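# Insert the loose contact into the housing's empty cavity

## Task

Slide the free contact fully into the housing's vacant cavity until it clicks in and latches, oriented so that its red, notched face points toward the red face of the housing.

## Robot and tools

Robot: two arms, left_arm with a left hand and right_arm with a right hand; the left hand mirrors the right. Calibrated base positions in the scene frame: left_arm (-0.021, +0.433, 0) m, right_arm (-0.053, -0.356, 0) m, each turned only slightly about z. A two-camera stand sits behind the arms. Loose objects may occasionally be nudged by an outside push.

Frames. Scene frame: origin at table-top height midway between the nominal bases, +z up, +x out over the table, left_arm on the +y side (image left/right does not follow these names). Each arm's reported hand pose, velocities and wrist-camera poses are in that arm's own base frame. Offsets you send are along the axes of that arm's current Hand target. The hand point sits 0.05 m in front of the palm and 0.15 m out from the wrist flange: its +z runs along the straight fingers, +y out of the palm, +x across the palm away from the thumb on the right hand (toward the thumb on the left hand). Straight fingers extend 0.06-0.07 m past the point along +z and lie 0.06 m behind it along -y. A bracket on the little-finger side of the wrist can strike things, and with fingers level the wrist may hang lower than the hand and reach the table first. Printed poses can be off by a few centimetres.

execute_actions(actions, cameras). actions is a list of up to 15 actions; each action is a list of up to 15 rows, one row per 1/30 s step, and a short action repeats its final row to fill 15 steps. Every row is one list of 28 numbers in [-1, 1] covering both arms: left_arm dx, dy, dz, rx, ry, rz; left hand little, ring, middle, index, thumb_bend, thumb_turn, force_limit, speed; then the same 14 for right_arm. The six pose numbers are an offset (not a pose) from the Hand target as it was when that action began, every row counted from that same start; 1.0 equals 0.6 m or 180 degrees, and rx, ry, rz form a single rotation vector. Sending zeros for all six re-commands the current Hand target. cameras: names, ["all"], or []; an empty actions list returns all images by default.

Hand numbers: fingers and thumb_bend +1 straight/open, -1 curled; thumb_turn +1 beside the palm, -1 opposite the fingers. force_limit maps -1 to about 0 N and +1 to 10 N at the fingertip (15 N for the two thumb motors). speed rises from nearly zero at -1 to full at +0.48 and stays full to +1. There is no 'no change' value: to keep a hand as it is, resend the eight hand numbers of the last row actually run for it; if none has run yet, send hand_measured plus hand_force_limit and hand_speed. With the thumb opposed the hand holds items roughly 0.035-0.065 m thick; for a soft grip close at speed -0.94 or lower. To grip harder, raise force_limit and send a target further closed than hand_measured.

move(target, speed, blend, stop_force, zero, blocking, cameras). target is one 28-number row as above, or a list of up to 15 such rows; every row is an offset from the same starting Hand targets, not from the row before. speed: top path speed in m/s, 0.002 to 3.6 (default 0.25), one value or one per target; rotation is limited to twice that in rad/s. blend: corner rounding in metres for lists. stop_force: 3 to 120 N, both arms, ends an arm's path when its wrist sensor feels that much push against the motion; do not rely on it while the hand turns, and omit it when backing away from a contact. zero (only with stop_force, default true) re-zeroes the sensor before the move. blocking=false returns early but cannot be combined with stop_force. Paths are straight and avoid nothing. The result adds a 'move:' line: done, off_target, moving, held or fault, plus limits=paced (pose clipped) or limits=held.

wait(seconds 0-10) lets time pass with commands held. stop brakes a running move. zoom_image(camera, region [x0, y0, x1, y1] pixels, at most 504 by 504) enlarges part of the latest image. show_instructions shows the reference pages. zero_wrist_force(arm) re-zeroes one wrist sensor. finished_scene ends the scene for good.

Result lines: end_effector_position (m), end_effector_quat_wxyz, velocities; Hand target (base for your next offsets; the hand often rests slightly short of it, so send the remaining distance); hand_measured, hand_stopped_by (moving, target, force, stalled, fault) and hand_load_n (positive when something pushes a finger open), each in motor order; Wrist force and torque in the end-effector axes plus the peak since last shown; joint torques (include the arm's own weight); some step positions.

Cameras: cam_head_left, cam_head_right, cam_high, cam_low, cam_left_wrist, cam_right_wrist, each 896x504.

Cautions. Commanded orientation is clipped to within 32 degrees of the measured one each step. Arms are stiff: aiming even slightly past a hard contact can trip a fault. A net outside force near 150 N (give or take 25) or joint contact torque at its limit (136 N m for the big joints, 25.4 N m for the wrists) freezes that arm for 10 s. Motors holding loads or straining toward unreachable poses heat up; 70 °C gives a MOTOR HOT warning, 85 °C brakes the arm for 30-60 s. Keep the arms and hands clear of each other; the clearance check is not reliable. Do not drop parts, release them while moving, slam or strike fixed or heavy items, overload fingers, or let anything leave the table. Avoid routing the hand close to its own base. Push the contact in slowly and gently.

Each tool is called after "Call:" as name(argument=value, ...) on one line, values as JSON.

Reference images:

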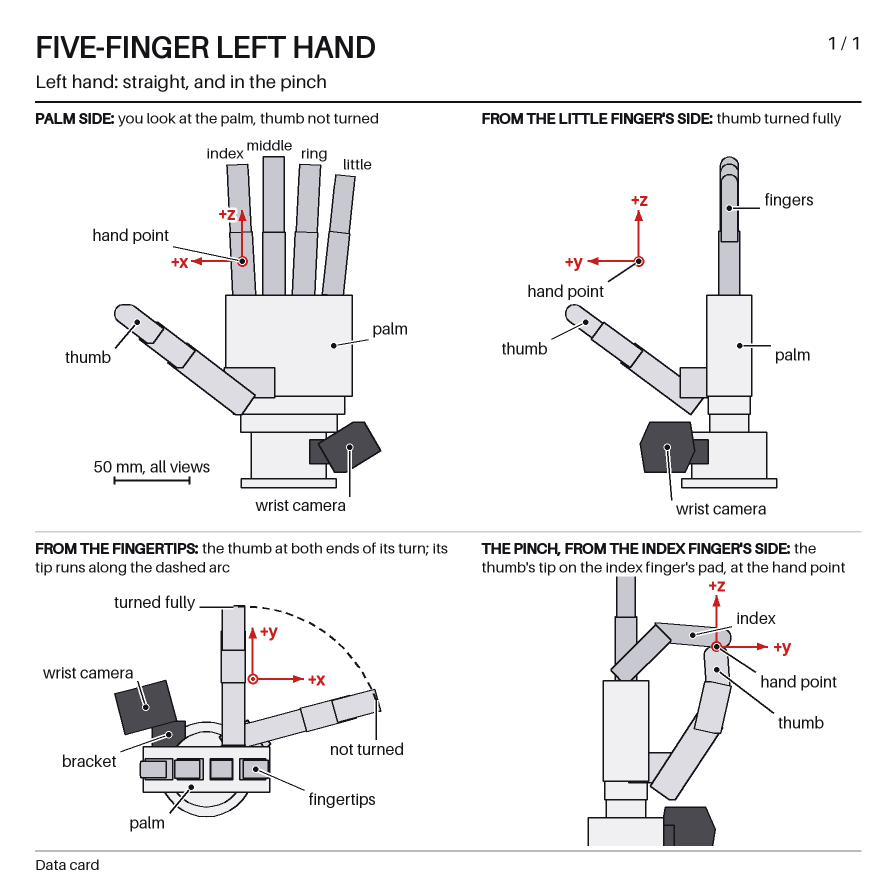

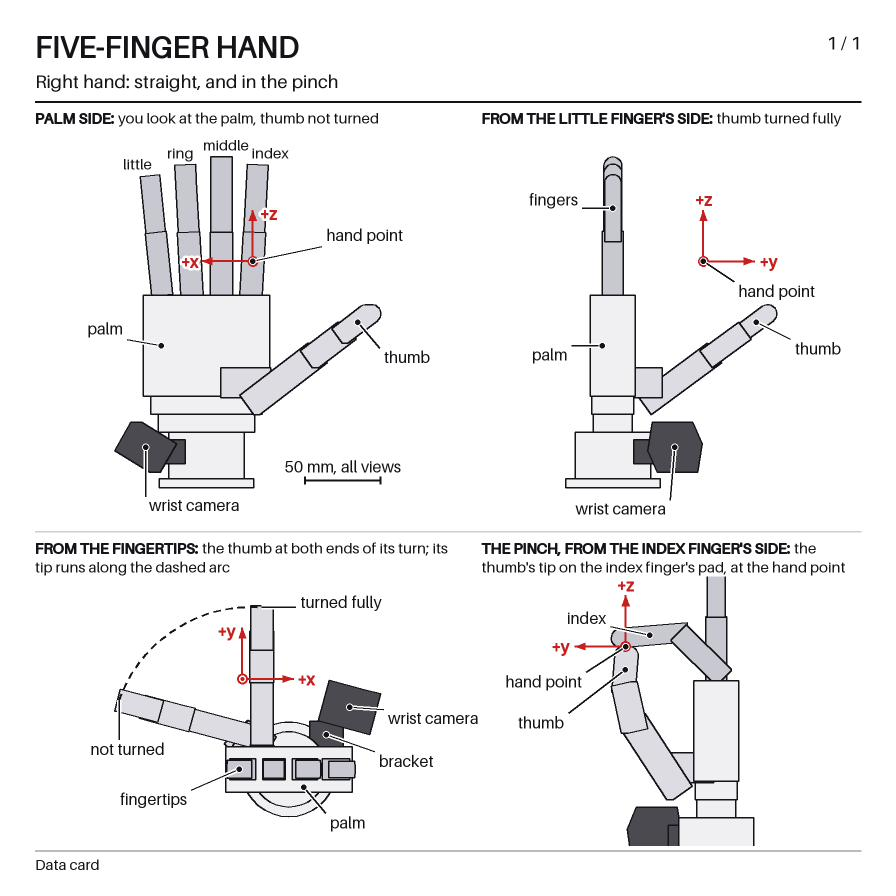

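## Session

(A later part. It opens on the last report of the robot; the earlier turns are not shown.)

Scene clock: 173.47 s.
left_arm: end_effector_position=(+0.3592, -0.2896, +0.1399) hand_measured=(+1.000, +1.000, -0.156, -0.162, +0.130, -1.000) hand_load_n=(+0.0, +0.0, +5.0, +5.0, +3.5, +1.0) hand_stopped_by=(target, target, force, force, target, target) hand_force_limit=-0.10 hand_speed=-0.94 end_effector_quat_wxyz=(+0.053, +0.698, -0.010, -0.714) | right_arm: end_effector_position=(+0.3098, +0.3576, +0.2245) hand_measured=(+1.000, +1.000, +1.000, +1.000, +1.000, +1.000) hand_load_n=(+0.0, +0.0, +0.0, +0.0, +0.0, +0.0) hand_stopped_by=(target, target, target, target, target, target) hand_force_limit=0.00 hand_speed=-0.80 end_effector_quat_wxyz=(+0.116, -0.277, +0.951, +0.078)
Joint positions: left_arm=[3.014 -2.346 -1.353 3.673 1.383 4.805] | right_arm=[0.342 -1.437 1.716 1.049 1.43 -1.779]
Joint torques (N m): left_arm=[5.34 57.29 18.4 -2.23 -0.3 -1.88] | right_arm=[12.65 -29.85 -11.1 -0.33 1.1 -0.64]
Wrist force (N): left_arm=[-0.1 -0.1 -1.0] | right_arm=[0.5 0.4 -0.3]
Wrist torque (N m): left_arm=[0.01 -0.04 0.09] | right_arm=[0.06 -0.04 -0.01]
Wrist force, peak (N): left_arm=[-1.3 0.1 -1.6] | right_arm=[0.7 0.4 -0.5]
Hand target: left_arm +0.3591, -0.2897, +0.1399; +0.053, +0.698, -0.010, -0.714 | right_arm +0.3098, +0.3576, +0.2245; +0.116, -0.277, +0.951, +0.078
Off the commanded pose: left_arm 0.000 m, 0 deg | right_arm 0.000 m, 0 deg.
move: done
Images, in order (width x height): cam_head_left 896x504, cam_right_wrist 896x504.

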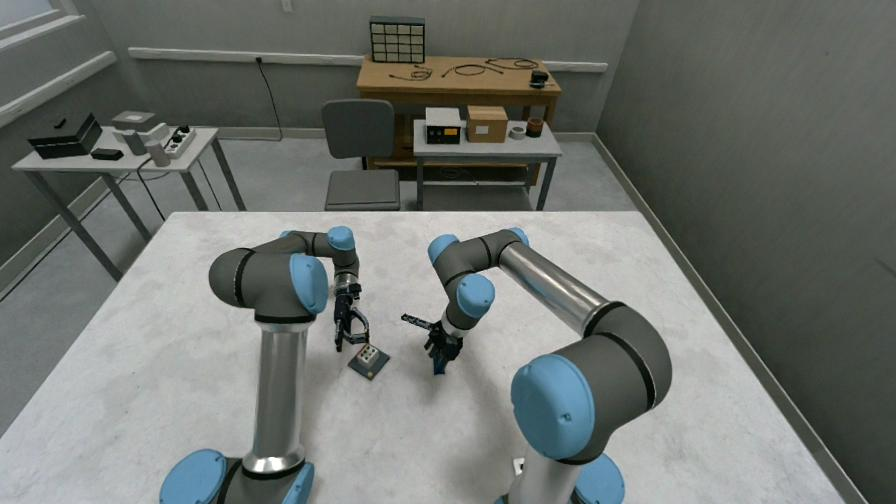

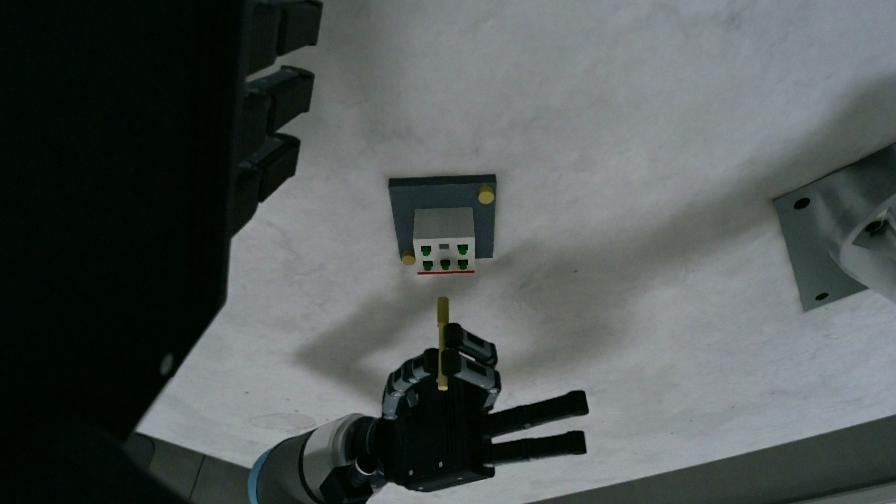

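Call:
move(target=[0,0,0,0,0,0,1,1,-0.4,-0.4,0.13,-1,-0.1,-0.94,-0.1345,-0.1585,0.0232,-0.0657,0.0207,-0.2403,1,1,1,1,1,1,0,-0.8], speed=0.25, cameras=["cam_right_wrist"])

Call:
zoom_image(camera="cam_right_wrist", region=[340, 150, 600, 410])

Scene clock: 178.77 s.
left_arm: end_effector_position=(+0.3591, -0.2897, +0.1399) hand_measured=(+1.000, +1.000, -0.156, -0.162, +0.130, -1.000) hand_load_n=(+0.0, +0.0, +4.5, +5.0, +3.5, +1.0) hand_stopped_by=(target, target, force, force, target, target) hand_force_limit=-0.10 hand_speed=-0.94 end_effector_quat_wxyz=(+0.053, +0.698, -0.010, -0.714) | right_arm: end_effector_position=(+0.4302, +0.3222, +0.2244) hand_measured=(+1.000, +1.000, +1.000, +1.000, +1.000, +1.000) hand_load_n=(+0.0, +0.0, +0.0, +0.0, +0.0, +0.0) hand_stopped_by=(target, target, target, target, target, target) hand_force_limit=0.00 hand_speed=-0.80 end_effector_quat_wxyz=(+0.078, -0.620, +0.772, +0.116)
Joint positions: left_arm=[3.014 -2.346 -1.353 3.673 1.383 4.805] | right_arm=[0.156 -1.004 1.176 1.378 1.291 -2.764]
Joint torques (N m): left_arm=[-9.47 57.22 8.74 -0.1 -2.67 0.1] | right_arm=[13.68 -36.98 -26.69 2.07 1.05 -1.38]
Wrist force (N): left_arm=[-0.1 -0.1 -1.2] | right_arm=[0.4 0.5 -0.5]
Wrist torque (N m): left_arm=[0.02 -0.05 0.09] | right_arm=[0.09 -0.01 0.02]
Wrist force, peak (N): left_arm=[0.2 -0.1 -1.4] | right_arm=[1.4 1.4 -0.6]
Hand target: left_arm +0.3591, -0.2897, +0.1399; +0.053, +0.698, -0.010, -0.714 | right_arm +0.4302, +0.3222, +0.2244; +0.078, -0.620, +0.772, +0.116
Off the commanded pose: left_arm 0.000 m, 0 deg | right_arm 0.000 m, 0 deg.
move: done
Images, in order (width x height): cam_right_wrist 896x504.

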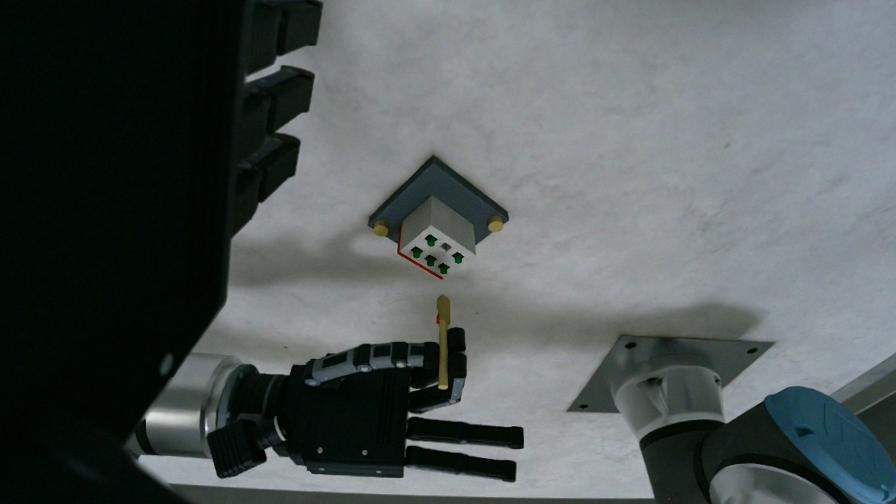

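Scaled by 1.938.

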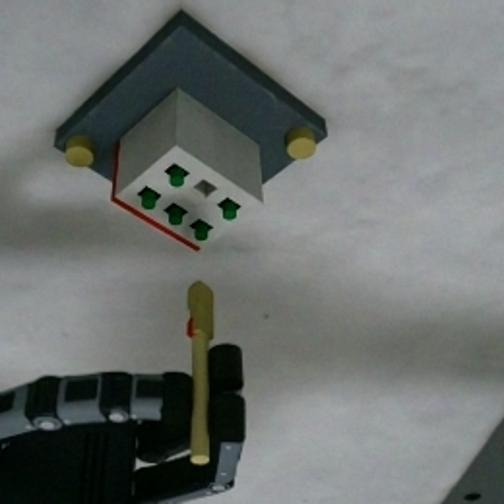

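Call:
zoom_image(camera="cam_right_wrist", region=[400, 230, 490, 340])

Scaled by 4.582.

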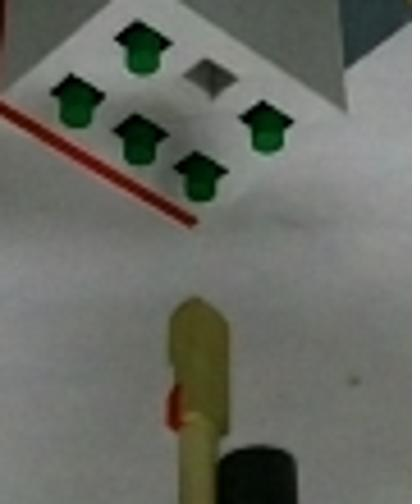

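Call:
move(target=[0.0715,-0.0043,0.0005,0,0,0,1,1,-0.4,-0.4,0.13,-1,-0.1,-0.94,0,0,0,0,0,0,1,1,1,1,1,1,0,-0.8], speed=0.05, cameras=["cam_right_wrist","cam_left_wrist"])

Call:
zoom_image(camera="cam_right_wrist", region=[400, 220, 490, 310])

Scene clock: 183.60 s.
left_arm: end_effector_position=(+0.3578, -0.2909, +0.0968) hand_measured=(+1.000, +1.000, -0.156, -0.162, +0.130, -1.000) hand_load_n=(+0.0, +0.0, +5.0, +5.0, +3.5, +1.0) hand_stopped_by=(target, target, force, force, target, target) hand_force_limit=-0.10 hand_speed=-0.94 end_effector_quat_wxyz=(+0.053, +0.698, -0.010, -0.714) end_effector_velocity=(+0.000, +0.000, +0.002) end_effector_angular_velocity=(+0.000, +0.003, +0.001) | right_arm: end_effector_position=(+0.4302, +0.3222, +0.2244) hand_measured=(+1.000, +1.000, +1.000, +1.000, +1.000, +1.000) hand_load_n=(+0.0, +0.0, +0.0, +0.0, +0.0, +0.0) hand_stopped_by=(target, target, target, target, target, target) hand_force_limit=0.00 hand_speed=-0.80 end_effector_quat_wxyz=(+0.078, -0.620, +0.772, +0.116)
Joint positions: left_arm=[3.012 -2.403 -1.376 3.752 1.381 4.805] | right_arm=[0.157 -1.004 1.176 1.378 1.291 -2.764]
Joint velocities: left_arm=[0 0.003 0 -0.006 -0.001 0] | right_arm=[within noise]
Joint torques (N m): left_arm=[-9.53 58.77 20.27 -4.14 -2.29 1.89] | right_arm=[12.41 -37.57 -23.66 3.76 0.81 -1.02]
Wrist force (N): left_arm=[0.1 0.0 -1.1] | right_arm=[0.4 0.3 -0.4]
Wrist torque (N m): left_arm=[0.03 -0.08 0.11] | right_arm=[0.06 -0.02 0.06]
Wrist force, peak (N): left_arm=[-0.1 -0.1 -1.4] | right_arm=[0.7 0.6 -0.6]
Hand target: left_arm +0.3578, -0.2909, +0.0970; +0.053, +0.698, -0.010, -0.714 | right_arm +0.4302, +0.3222, +0.2244; +0.078, -0.620, +0.772, +0.116
Off the commanded pose: left_arm 0.000 m, 0 deg | right_arm 0.000 m, 0 deg.
move: done
Images, in order (width x height): cam_left_wrist 896x504, cam_right_wrist 896x504.

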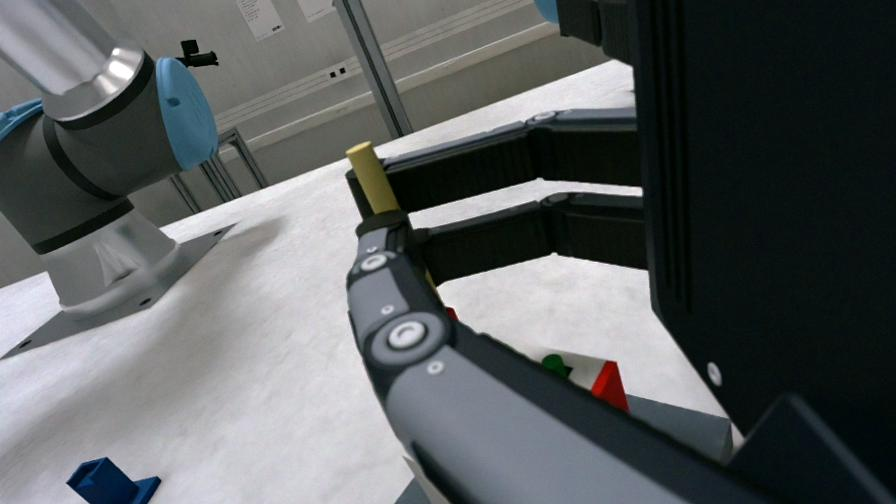

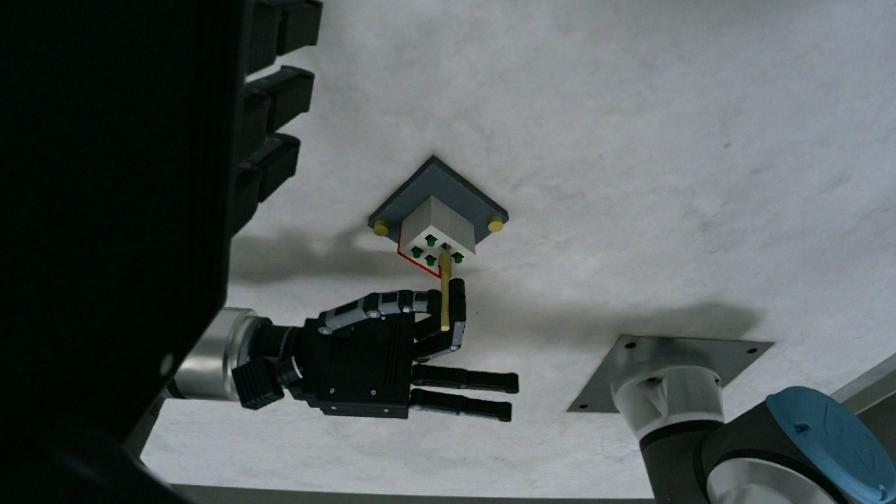

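Scaled by 5.600.

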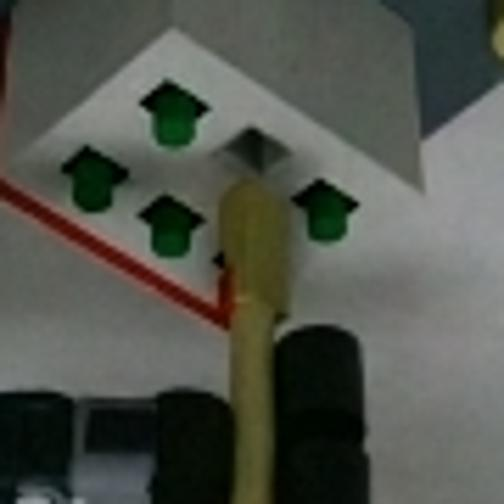

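Call:
move(target=[0.0083,-0.0007,-0.0002,0,0,0,1,1,-0.4,-0.4,0.13,-1,-0.1,-0.94,0,0,0,0,0,0,1,1,1,1,1,1,0,-0.8], speed=0.02, stop_force=4, cameras=["cam_right_wrist"])

Call:
zoom_image(camera="cam_right_wrist", region=[415, 220, 475, 280])

Scene clock: 186.27 s.
left_arm: end_effector_position=(+0.3578, -0.2910, +0.0919) hand_measured=(+1.000, +1.000, -0.156, -0.162, +0.130, -1.000) hand_load_n=(+0.0, +0.0, +5.0, +5.0, +3.5, +1.0) hand_stopped_by=(target, target, force, force, target, target) hand_force_limit=-0.10 hand_speed=-0.94 end_effector_quat_wxyz=(+0.053, +0.698, -0.010, -0.714) | right_arm: end_effector_position=(+0.4302, +0.3222, +0.2244) hand_measured=(+1.000, +1.000, +1.000, +1.000, +1.000, +1.000) hand_load_n=(+0.0, +0.0, +0.0, +0.0, +0.0, +0.0) hand_stopped_by=(target, target, target, target, target, target) hand_force_limit=0.00 hand_speed=-0.80 end_effector_quat_wxyz=(+0.078, -0.620, +0.772, +0.116)
Joint positions: left_arm=[3.012 -2.41 -1.377 3.761 1.381 4.805] | right_arm=[0.157 -1.004 1.176 1.378 1.291 -2.764]
Joint torques (N m): left_arm=[-0.95 59.03 11.56 -3.98 0.1 1.8] | right_arm=[13.45 -40.55 -19.14 2.43 0.84 -0.39]
Wrist force (N): left_arm=[0.1 0.0 -1.1] | right_arm=[0.4 0.5 -0.3]
Wrist torque (N m): left_arm=[0.02 -0.07 0.10] | right_arm=[0.08 -0.03 0.06]
Wrist force, peak (N): left_arm=[-0.2 0.0 -1.4] | right_arm=[0.8 0.6 -0.4]
Hand target: left_arm +0.3578, -0.2910, +0.0920; +0.053, +0.698, -0.010, -0.714 | right_arm +0.4302, +0.3222, +0.2244; +0.078, -0.620, +0.772, +0.116
Off the commanded pose: left_arm 0.000 m, 0 deg | right_arm 0.000 m, 0 deg.
move: done
Images, in order (width x height): cam_right_wrist 896x504.

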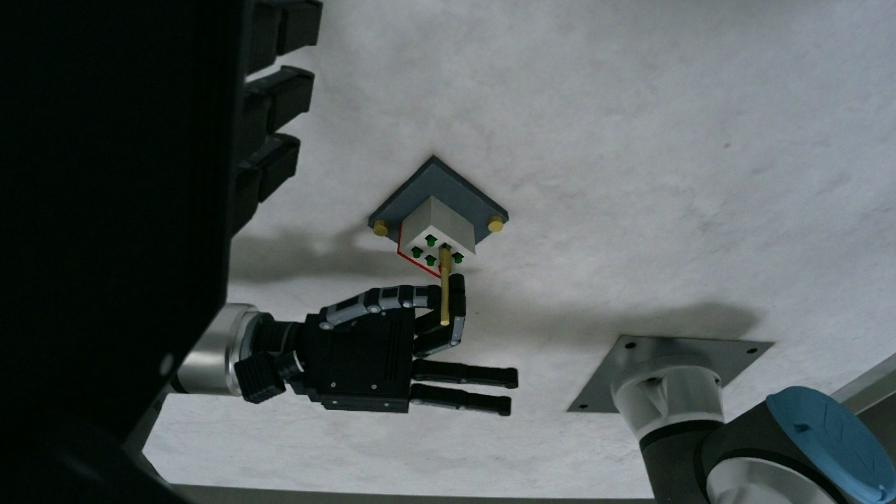

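Scaled by 8.400.

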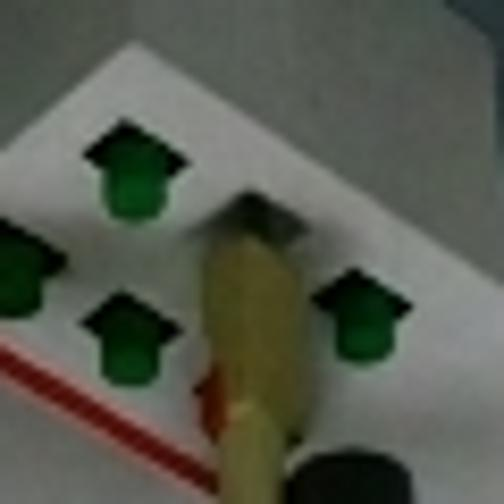

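Call:
move(target=[0.0166,-0.0015,-0.0004,0,0,0,1,1,-0.4,-0.4,0.13,-1,-0.1,-0.94,0,0,0,0,0,0,1,1,1,1,1,1,0,-0.8], speed=0.01, stop_force=4, cameras=["cam_right_wrist"])

Call:
zoom_image(camera="cam_right_wrist", region=[415, 220, 475, 280])

Scene clock: 189.10 s.
left_arm: end_effector_position=(+0.3578, -0.2909, +0.0819) hand_measured=(+1.000, +1.000, -0.156, -0.162, +0.130, -1.000) hand_load_n=(+0.0, +0.0, +5.5, +5.0, +1.5, -0.5) hand_stopped_by=(target, target, force, force, target, target) hand_force_limit=-0.10 hand_speed=-0.94 end_effector_quat_wxyz=(+0.053, +0.698, -0.010, -0.714) | right_arm: end_effector_position=(+0.4302, +0.3222, +0.2244) hand_measured=(+1.000, +1.000, +1.000, +1.000, +1.000, +1.000) hand_load_n=(+0.0, +0.0, +0.0, +0.0, +0.0, -0.5) hand_stopped_by=(target, target, target, target, target, target) hand_force_limit=0.00 hand_speed=-0.80 end_effector_quat_wxyz=(+0.078, -0.620, +0.772, +0.116)
Joint positions: left_arm=[3.012 -2.424 -1.38 3.778 1.381 4.805] | right_arm=[0.157 -1.004 1.176 1.378 1.291 -2.764]
Joint torques (N m): left_arm=[9.13 58.27 11.42 -3.67 2.11 1.69] | right_arm=[13.17 -44.88 -12.96 0.94 0.67 0.52]
Wrist force (N): left_arm=[-0.2 -1.4 -1.3] | right_arm=[0.5 0.3 -0.5]
Wrist torque (N m): left_arm=[0.01 -0.07 0.06] | right_arm=[0.05 -0.03 0.06]
Wrist force, peak (N): left_arm=[-3.0 -0.7 -0.1] | right_arm=[0.6 0.8 -0.4]
Hand target: left_arm +0.3578, -0.2909, +0.0820; +0.053, +0.698, -0.010, -0.714 | right_arm +0.4302, +0.3222, +0.2244; +0.078, -0.620, +0.772, +0.116
Off the commanded pose: left_arm 0.000 m, 0 deg | right_arm 0.000 m, 0 deg.
move: done
Images, in order (width x height): cam_right_wrist 896x504.

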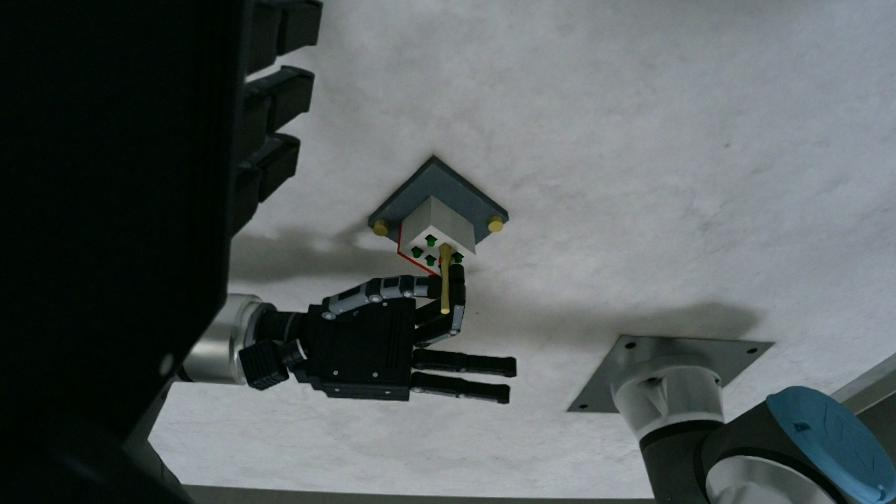

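Scaled by 8.400.

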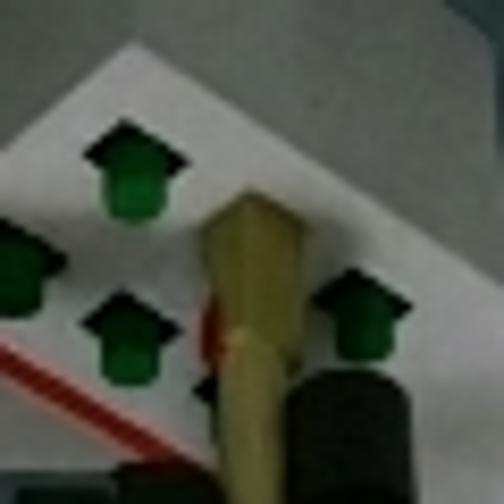

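Call:
move(target=[0.0133,-0.0012,-0.0004,0,0,0,1,1,-0.4,-0.4,0.13,-1,-0.1,-0.94,0,0,0,0,0,0,1,1,1,1,1,1,0,-0.8], speed=0.01, stop_force=6, cameras=["cam_right_wrist"])

Call:
zoom_image(camera="cam_right_wrist", region=[405, 220, 485, 320])

Scene clock: 191.90 s.
left_arm: end_effector_position=(+0.3578, -0.2909, +0.0739) hand_measured=(+1.000, +1.000, -0.156, -0.162, +0.130, -1.000) hand_load_n=(+0.0, +0.0, +5.0, +5.0, +1.0, -0.5) hand_stopped_by=(target, target, force, force, target, target) hand_force_limit=-0.10 hand_speed=-0.94 end_effector_quat_wxyz=(+0.053, +0.698, -0.010, -0.714) | right_arm: end_effector_position=(+0.4302, +0.3222, +0.2244) hand_measured=(+1.000, +1.000, +1.000, +1.000, +1.000, +1.000) hand_load_n=(+0.0, +0.0, +0.0, +0.0, +0.0, +0.0) hand_stopped_by=(target, target, target, target, target, target) hand_force_limit=0.00 hand_speed=-0.80 end_effector_quat_wxyz=(+0.078, -0.620, +0.772, +0.116)
Joint positions: left_arm=[3.012 -2.436 -1.381 3.792 1.381 4.805] | right_arm=[0.157 -1.004 1.176 1.378 1.291 -2.764]
Joint torques (N m): left_arm=[10.49 59.3 9.66 -3.68 2.12 1.18] | right_arm=[13.88 -47.69 -12.91 0.48 0.63 1.27]
Wrist force (N): left_arm=[-0.4 -1.4 -1.5] | right_arm=[0.8 0.4 -0.4]
Wrist torque (N m): left_arm=[0.03 -0.03 0.06] | right_arm=[0.06 -0.08 0.08]
Wrist force, peak (N): left_arm=[-1.2 -1.3 -1.6] | right_arm=[0.7 0.4 -0.7]
Hand target: left_arm +0.3578, -0.2909, +0.0739; +0.053, +0.698, -0.010, -0.714 | right_arm +0.4302, +0.3222, +0.2244; +0.078, -0.620, +0.772, +0.116
Off the commanded pose: left_arm 0.000 m, 0 deg | right_arm 0.000 m, 0 deg.
move: done
Images, in order (width x height): cam_right_wrist 896x504.

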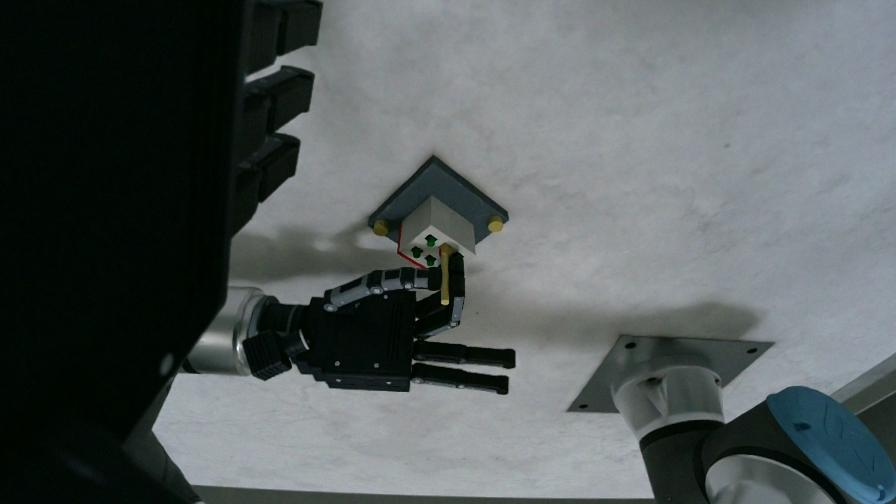

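Scaled by 5.040.

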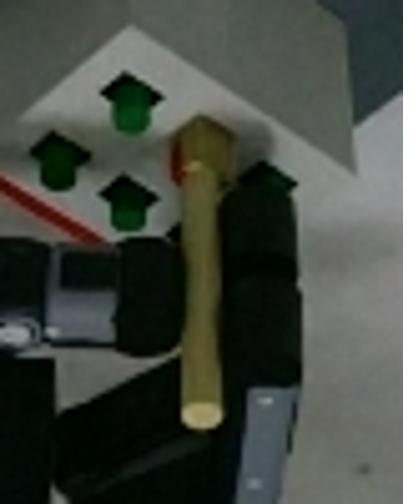

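Call:
move(target=[0.0133,-0.0012,-0.0004,0,0,0,1,1,-0.4,-0.4,0.13,-1,-0.1,-0.94,0,0,0,0,0,0,1,1,1,1,1,1,0,-0.8], speed=0.01, stop_force=10, cameras=["cam_right_wrist"])

Call:
zoom_image(camera="cam_right_wrist", region=[405, 220, 485, 320])

Scene clock: 194.67 s.
left_arm: end_effector_position=(+0.3579, -0.2909, +0.0659) hand_measured=(+1.000, +1.000, -0.156, -0.162, +0.130, -1.000) hand_load_n=(-0.5, +0.0, +5.5, +5.5, +0.5, -0.5) hand_stopped_by=(target, target, force, force, target, target) hand_force_limit=-0.10 hand_speed=-0.94 end_effector_quat_wxyz=(+0.053, +0.698, -0.010, -0.714) | right_arm: end_effector_position=(+0.4302, +0.3222, +0.2244) hand_measured=(+1.000, +1.000, +1.000, +1.000, +1.000, +1.000) hand_load_n=(+0.0, +0.0, +0.0, +0.0, +0.0, +0.0) hand_stopped_by=(target, target, target, target, target, target) hand_force_limit=0.00 hand_speed=-0.80 end_effector_quat_wxyz=(+0.078, -0.620, +0.772, +0.116)
Joint positions: left_arm=[3.012 -2.448 -1.383 3.805 1.381 4.805] | right_arm=[0.157 -1.004 1.176 1.378 1.291 -2.764]
Joint torques (N m): left_arm=[11.43 58.11 7.7 -3.05 1.71 0.67] | right_arm=[13.72 -47.18 -11.62 0.46 0.54 1.23]
Wrist force (N): left_arm=[-2.1 -2.0 -1.4] | right_arm=[0.3 0.4 -0.4]
Wrist torque (N m): left_arm=[0.03 -0.08 0.08] | right_arm=[0.06 -0.01 0.06]
Wrist force, peak (N): left_arm=[-2.8 -1.8 -1.5] | right_arm=[0.5 0.4 -0.9]
Hand target: left_arm +0.3579, -0.2909, +0.0659; +0.053, +0.698, -0.010, -0.714 | right_arm +0.4302, +0.3222, +0.2244; +0.078, -0.620, +0.772, +0.116
Off the commanded pose: left_arm 0.000 m, 0 deg | right_arm 0.000 m, 0 deg.
move: done
Images, in order (width x height): cam_right_wrist 896x504.

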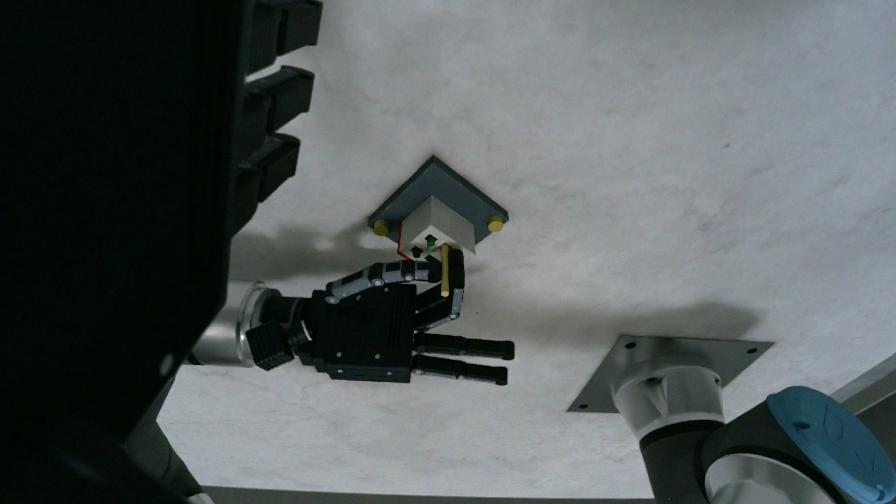

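Scaled by 5.040.

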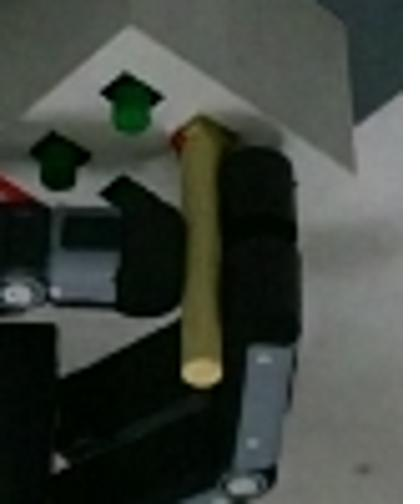

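Call:
move(target=[0.0058,-0.0005,-0.0002,0,0,0,1,1,-0.4,-0.4,0.13,-1,-0.1,-0.94,0,0,0,0,0,0,1,1,1,1,1,1,0,-0.8], speed=0.01, stop_force=10, cameras=["cam_right_wrist","cam_left_wrist"])

Call:
zoom_image(camera="cam_right_wrist", region=[405, 220, 485, 320])

Scene clock: 196.77 s.
left_arm: end_effector_position=(+0.3579, -0.2909, +0.0646) hand_measured=(+1.000, +1.000, -0.156, -0.162, +0.130, -1.000) hand_load_n=(+0.0, +0.0, +4.0, +5.0, +2.5, -2.0) hand_stopped_by=(target, target, force, force, target, target) hand_force_limit=-0.10 hand_speed=-0.94 end_effector_quat_wxyz=(+0.053, +0.698, -0.010, -0.714) | right_arm: end_effector_position=(+0.4302, +0.3222, +0.2244) hand_measured=(+1.000, +1.000, +1.000, +1.000, +1.000, +1.000) hand_load_n=(+0.0, +0.0, +0.0, +0.0, +0.0, +0.0) hand_stopped_by=(target, target, target, target, target, target) hand_force_limit=0.00 hand_speed=-0.80 end_effector_quat_wxyz=(+0.078, -0.620, +0.772, +0.116)
Joint positions: left_arm=[3.012 -2.45 -1.383 3.807 1.381 4.805] | right_arm=[0.157 -1.004 1.176 1.378 1.291 -2.764]
Joint torques (N m): left_arm=[10.33 54.42 18.22 -1.03 1.46 0.35] | right_arm=[11.95 -48.43 -13.55 0.64 0.57 1.18]
Wrist force (N): left_arm=[-11.8 -0.5 -0.8] | right_arm=[0.3 0.5 -0.3]
Wrist torque (N m): left_arm=[-0.01 -0.19 -0.01] | right_arm=[0.09 0.00 0.06]
Wrist force, peak (N): left_arm=[-18.4 -0.1 -1.1] | right_arm=[0.6 0.9 -0.3]
Hand target: left_arm +0.3579, -0.2909, +0.0646; +0.053, +0.698, -0.010, -0.714 (not the last commanded pose) | right_arm +0.4302, +0.3222, +0.2244; +0.078, -0.620, +0.772, +0.116
Off the commanded pose: left_arm 0.002 m, 0 deg | right_arm 0.000 m, 0 deg.
move: contact (left_arm)
Images, in order (width x height): cam_left_wrist 896x504, cam_right_wrist 896x504.

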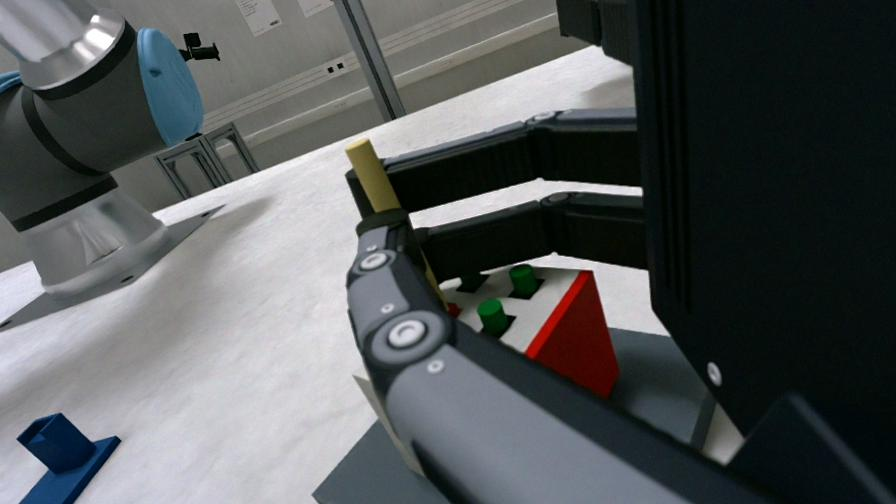

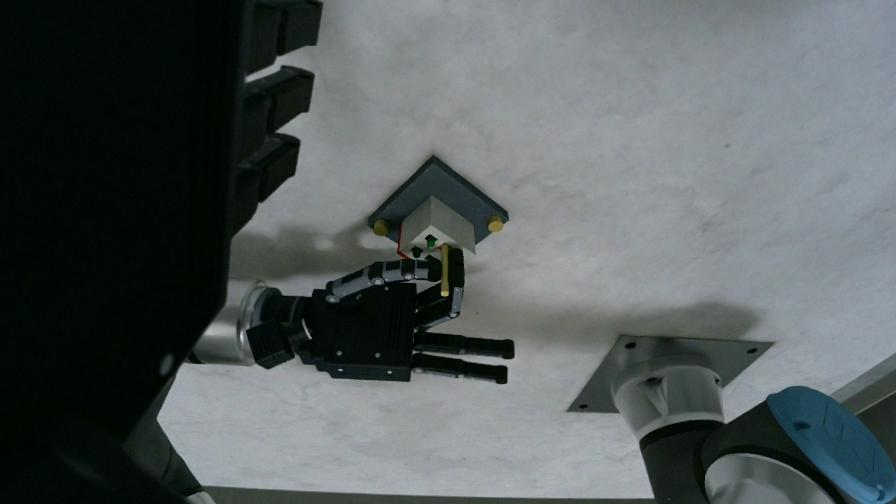

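Scaled by 5.040.

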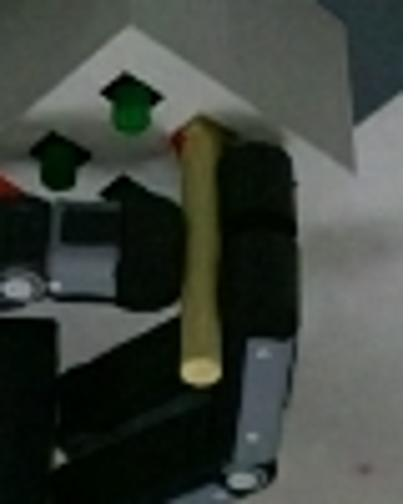

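Call:
move(target=[[-0.0022,0.0002,0,0,0,0,1,1,-0.4,-0.4,0.13,-1,-0.1,-0.94,0,0,0,0,0,0,1,1,1,1,1,1,0,-0.8],[-0.0022,0.0002,0,0,0,0,1,1,0.3,0.3,0.13,-1,-0.1,-0.6,0,0,0,0,0,0,1,1,1,1,1,1,0,-0.8]], speed=0.02, cameras=["cam_right_wrist","cam_left_wrist"])

Call:
zoom_image(camera="cam_right_wrist", region=[405, 220, 485, 320])

Scene clock: 201.67 s.
left_arm: end_effector_position=(+0.3579, -0.2909, +0.0660) hand_measured=(+1.000, +1.000, +0.300, +0.300, +0.130, -1.000) hand_load_n=(+0.0, +0.5, +0.0, +0.0, +0.0, +0.0) hand_stopped_by=(target, target, target, target, target, target) hand_force_limit=-0.10 hand_speed=-0.60 end_effector_quat_wxyz=(+0.053, +0.698, -0.010, -0.714) | right_arm: end_effector_position=(+0.4302, +0.3222, +0.2244) hand_measured=(+1.000, +1.000, +1.000, +1.000, +1.000, +1.000) hand_load_n=(+0.0, +0.0, +0.0, +0.0, +0.0, +0.0) hand_stopped_by=(target, target, target, target, target, target) hand_force_limit=0.00 hand_speed=-0.80 end_effector_quat_wxyz=(+0.078, -0.620, +0.772, +0.116)
Joint positions: left_arm=[3.012 -2.448 -1.382 3.805 1.381 4.805] | right_arm=[0.157 -1.004 1.176 1.378 1.291 -2.764]
Joint torques (N m): left_arm=[11.17 49.72 22.04 -0.92 1.89 0.36] | right_arm=[13.52 -48.53 -13.88 0.7 0.1 1.12]
Wrist force (N): left_arm=[-0.1 -0.2 -1.2] | right_arm=[0.5 0.6 -0.7]
Wrist torque (N m): left_arm=[0.02 -0.06 0.09] | right_arm=[0.11 -0.03 0.07]
Wrist force, peak (N): left_arm=[-12.4 -0.6 -0.8] | right_arm=[0.7 0.5 -0.6]
Hand target: left_arm +0.3579, -0.2909, +0.0660; +0.053, +0.698, -0.010, -0.714 | right_arm +0.4302, +0.3222, +0.2244; +0.078, -0.620, +0.772, +0.116
Off the commanded pose: left_arm 0.000 m, 0 deg | right_arm 0.000 m, 0 deg.
move: done
Images, in order (width x height): cam_left_wrist 896x504, cam_right_wrist 896x504.

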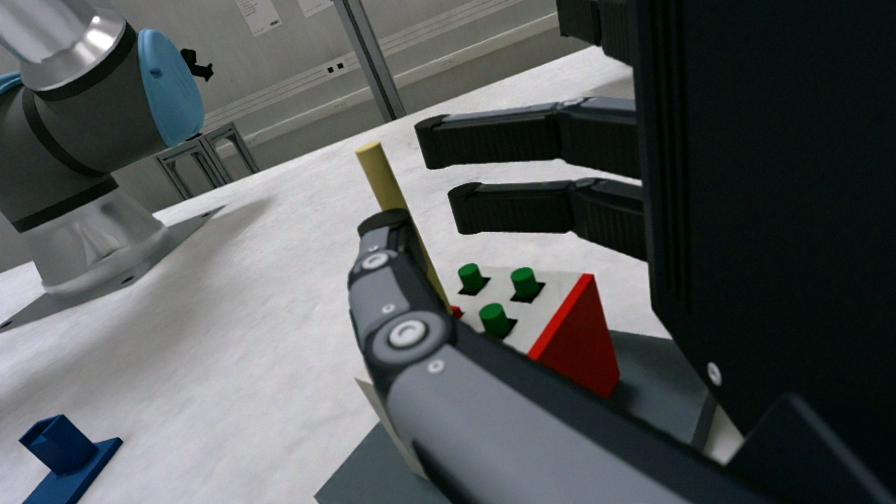

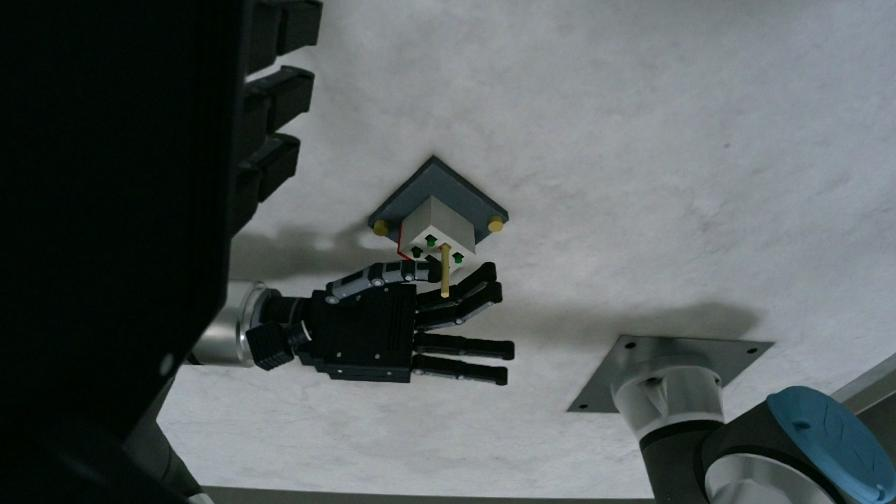

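Scaled by 5.040.

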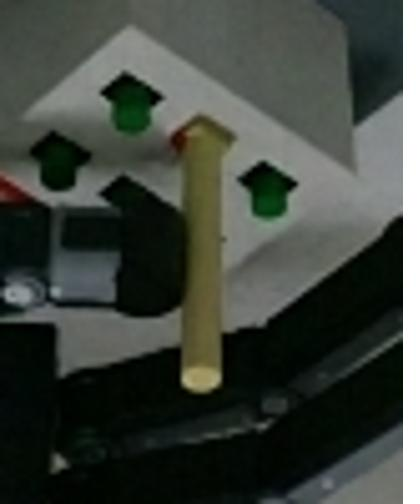

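Call:
move(target=[[0,-0.1,0,0,0,0,1,1,0.3,0.3,0.13,-1,-0.1,-0.3,0.0617,-0.0194,-0.1166,0,0,0,1,1,1,1,1,1,0,-0.8],[-0.1328,-0.0883,0.0037,0,0,0,1,1,1,1,0.13,-1,-0.1,-0.3,0.0617,-0.0194,-0.1166,0,0,0,1,1,1,1,1,1,0,-0.8]], speed=0.12, cameras=["cam_right_wrist"])

Call:
zoom_image(camera="cam_right_wrist", region=[400, 200, 500, 320])

Scene clock: 207.93 s.
left_arm: end_effector_position=(+0.3540, -0.2313, +0.1407) hand_measured=(+1.000, +1.000, +1.000, +1.000, +0.130, -1.000) hand_load_n=(+0.0, +0.0, +0.0, +0.0, +0.0, +0.0) hand_stopped_by=(target, target, target, target, target, target) hand_force_limit=-0.10 hand_speed=-0.30 end_effector_quat_wxyz=(+0.053, +0.698, -0.010, -0.714) | right_arm: end_effector_position=(+0.4351, +0.2658, +0.2809) hand_measured=(+1.000, +1.000, +1.000, +1.000, +1.000, +1.000) hand_load_n=(+0.0, +0.0, +0.0, +0.0, +0.0, +0.0) hand_stopped_by=(target, target, target, target, target, target) hand_force_limit=0.00 hand_speed=-0.80 end_effector_quat_wxyz=(+0.078, -0.620, +0.772, +0.116)
Joint positions: left_arm=[3.108 -2.3 -1.437 3.711 1.477 4.803] | right_arm=[0.045 -1.06 1.127 1.515 1.291 -2.88]
Joint torques (N m): left_arm=[-11.39 50.21 6.25 -3.44 -2.3 1.49] | right_arm=[13.99 -32.82 -11.25 4.51 0.89 -1.19]
Wrist force (N): left_arm=[-0.3 -0.1 -1.0] | right_arm=[0.6 0.4 -0.3]
Wrist torque (N m): left_arm=[0.02 -0.03 0.06] | right_arm=[0.08 -0.07 -0.01]
Wrist force, peak (N): left_arm=[-1.8 0.2 -1.2] | right_arm=[1.1 0.1 -1.3]
Hand target: left_arm +0.3540, -0.2313, +0.1407; +0.053, +0.698, -0.010, -0.714 | right_arm +0.4351, +0.2658, +0.2809; +0.078, -0.620, +0.772, +0.116
Off the commanded pose: left_arm 0.000 m, 0 deg | right_arm 0.000 m, 0 deg.
move: done
Images, in order (width x height): cam_right_wrist 896x504.

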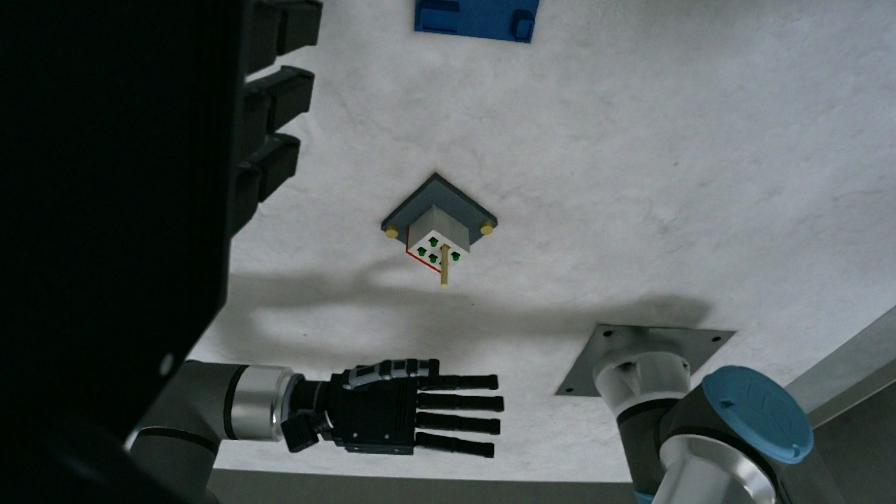

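Scaled by 4.200.

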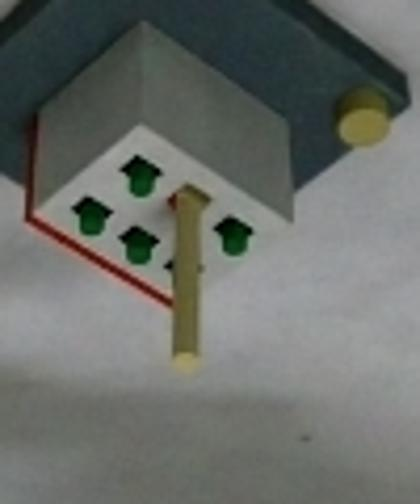

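Call:
move(target=[0.0203,0.2043,0.0838,0,0.0088,-0.0278,1,1,1,1,0.13,-1,-0.1,-0.3,0,0,0,0,0,0,1,1,1,1,1,1,0,-0.8], speed=0.12, cameras=["cam_right_wrist","cam_head_left"])

Call:
zoom_image(camera="cam_right_wrist", region=[330, 180, 570, 400])

Scene clock: 210.67 s.
left_arm: end_effector_position=(+0.3112, -0.3572, +0.1406) hand_measured=(+1.000, +1.000, +1.000, +1.000, +0.130, -1.000) hand_load_n=(+0.0, +0.0, +0.0, +0.0, +0.0, +0.0) hand_stopped_by=(target, target, target, target, target, target) hand_force_limit=-0.10 hand_speed=-0.30 end_effector_quat_wxyz=(+0.022, +0.708, +0.022, -0.706) | right_arm: end_effector_position=(+0.4351, +0.2658, +0.2809) hand_measured=(+1.000, +1.000, +1.000, +1.000, +1.000, +1.000) hand_load_n=(+0.0, +0.0, +0.0, +0.0, +0.0, +0.0) hand_stopped_by=(target, target, target, target, target, target) hand_force_limit=0.00 hand_speed=-0.80 end_effector_quat_wxyz=(+0.078, -0.620, +0.772, +0.116)
Joint positions: left_arm=[2.888 -2.288 -1.422 3.712 1.256 4.712] | right_arm=[0.045 -1.06 1.127 1.515 1.291 -2.88]
Joint torques (N m): left_arm=[4.05 48.06 6.04 -0.96 1.26 2.1] | right_arm=[13.23 -35.05 -12.12 4.57 1 -1.38]
Wrist force (N): left_arm=[-0.5 0.2 -1.1] | right_arm=[0.5 0.6 -0.6]
Wrist torque (N m): left_arm=[0.04 0.00 -0.08] | right_arm=[0.11 -0.05 -0.01]
Wrist force, peak (N): left_arm=[-0.5 -1.1 -1.7] | right_arm=[0.4 0.4 -0.9]
Hand target: left_arm +0.3112, -0.3572, +0.1406; +0.022, +0.708, +0.022, -0.706 | right_arm +0.4351, +0.2658, +0.2809; +0.078, -0.620, +0.772, +0.116
Off the commanded pose: left_arm 0.000 m, 0 deg | right_arm 0.000 m, 0 deg.
move: done
Images, in order (width x height): cam_head_left 896x504, cam_right_wrist 896x504.

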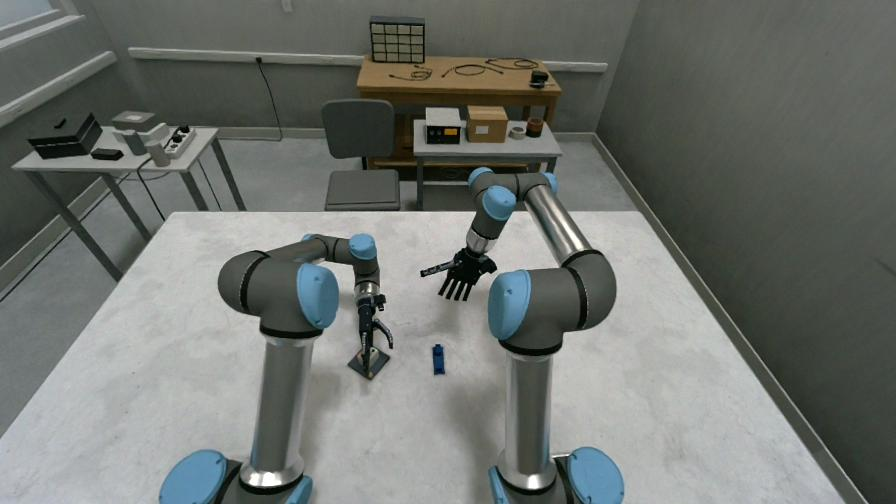

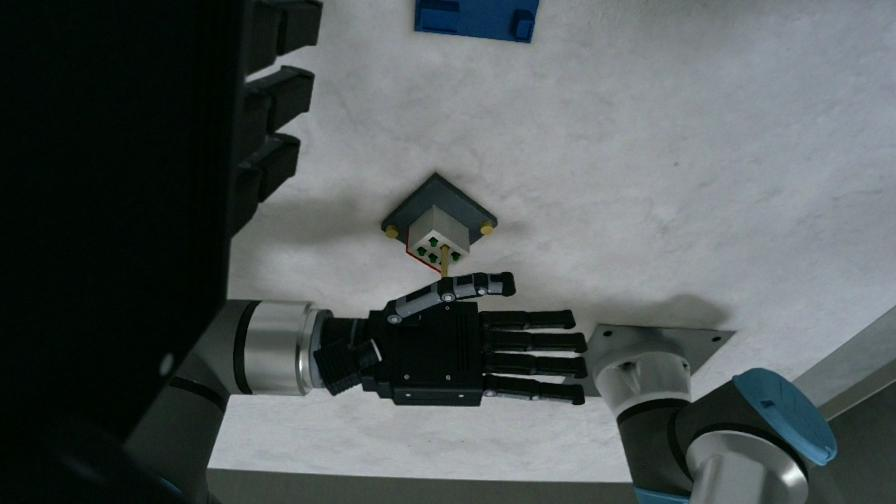

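Scaled by 2.100.

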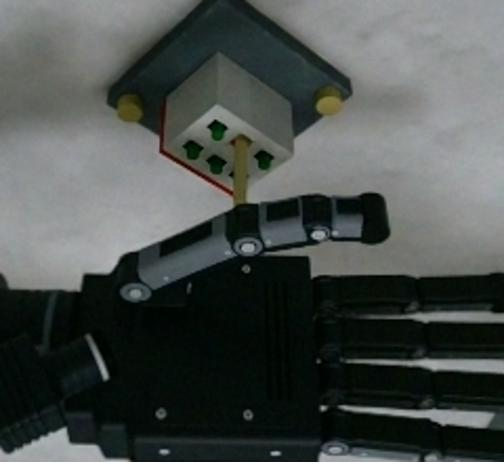

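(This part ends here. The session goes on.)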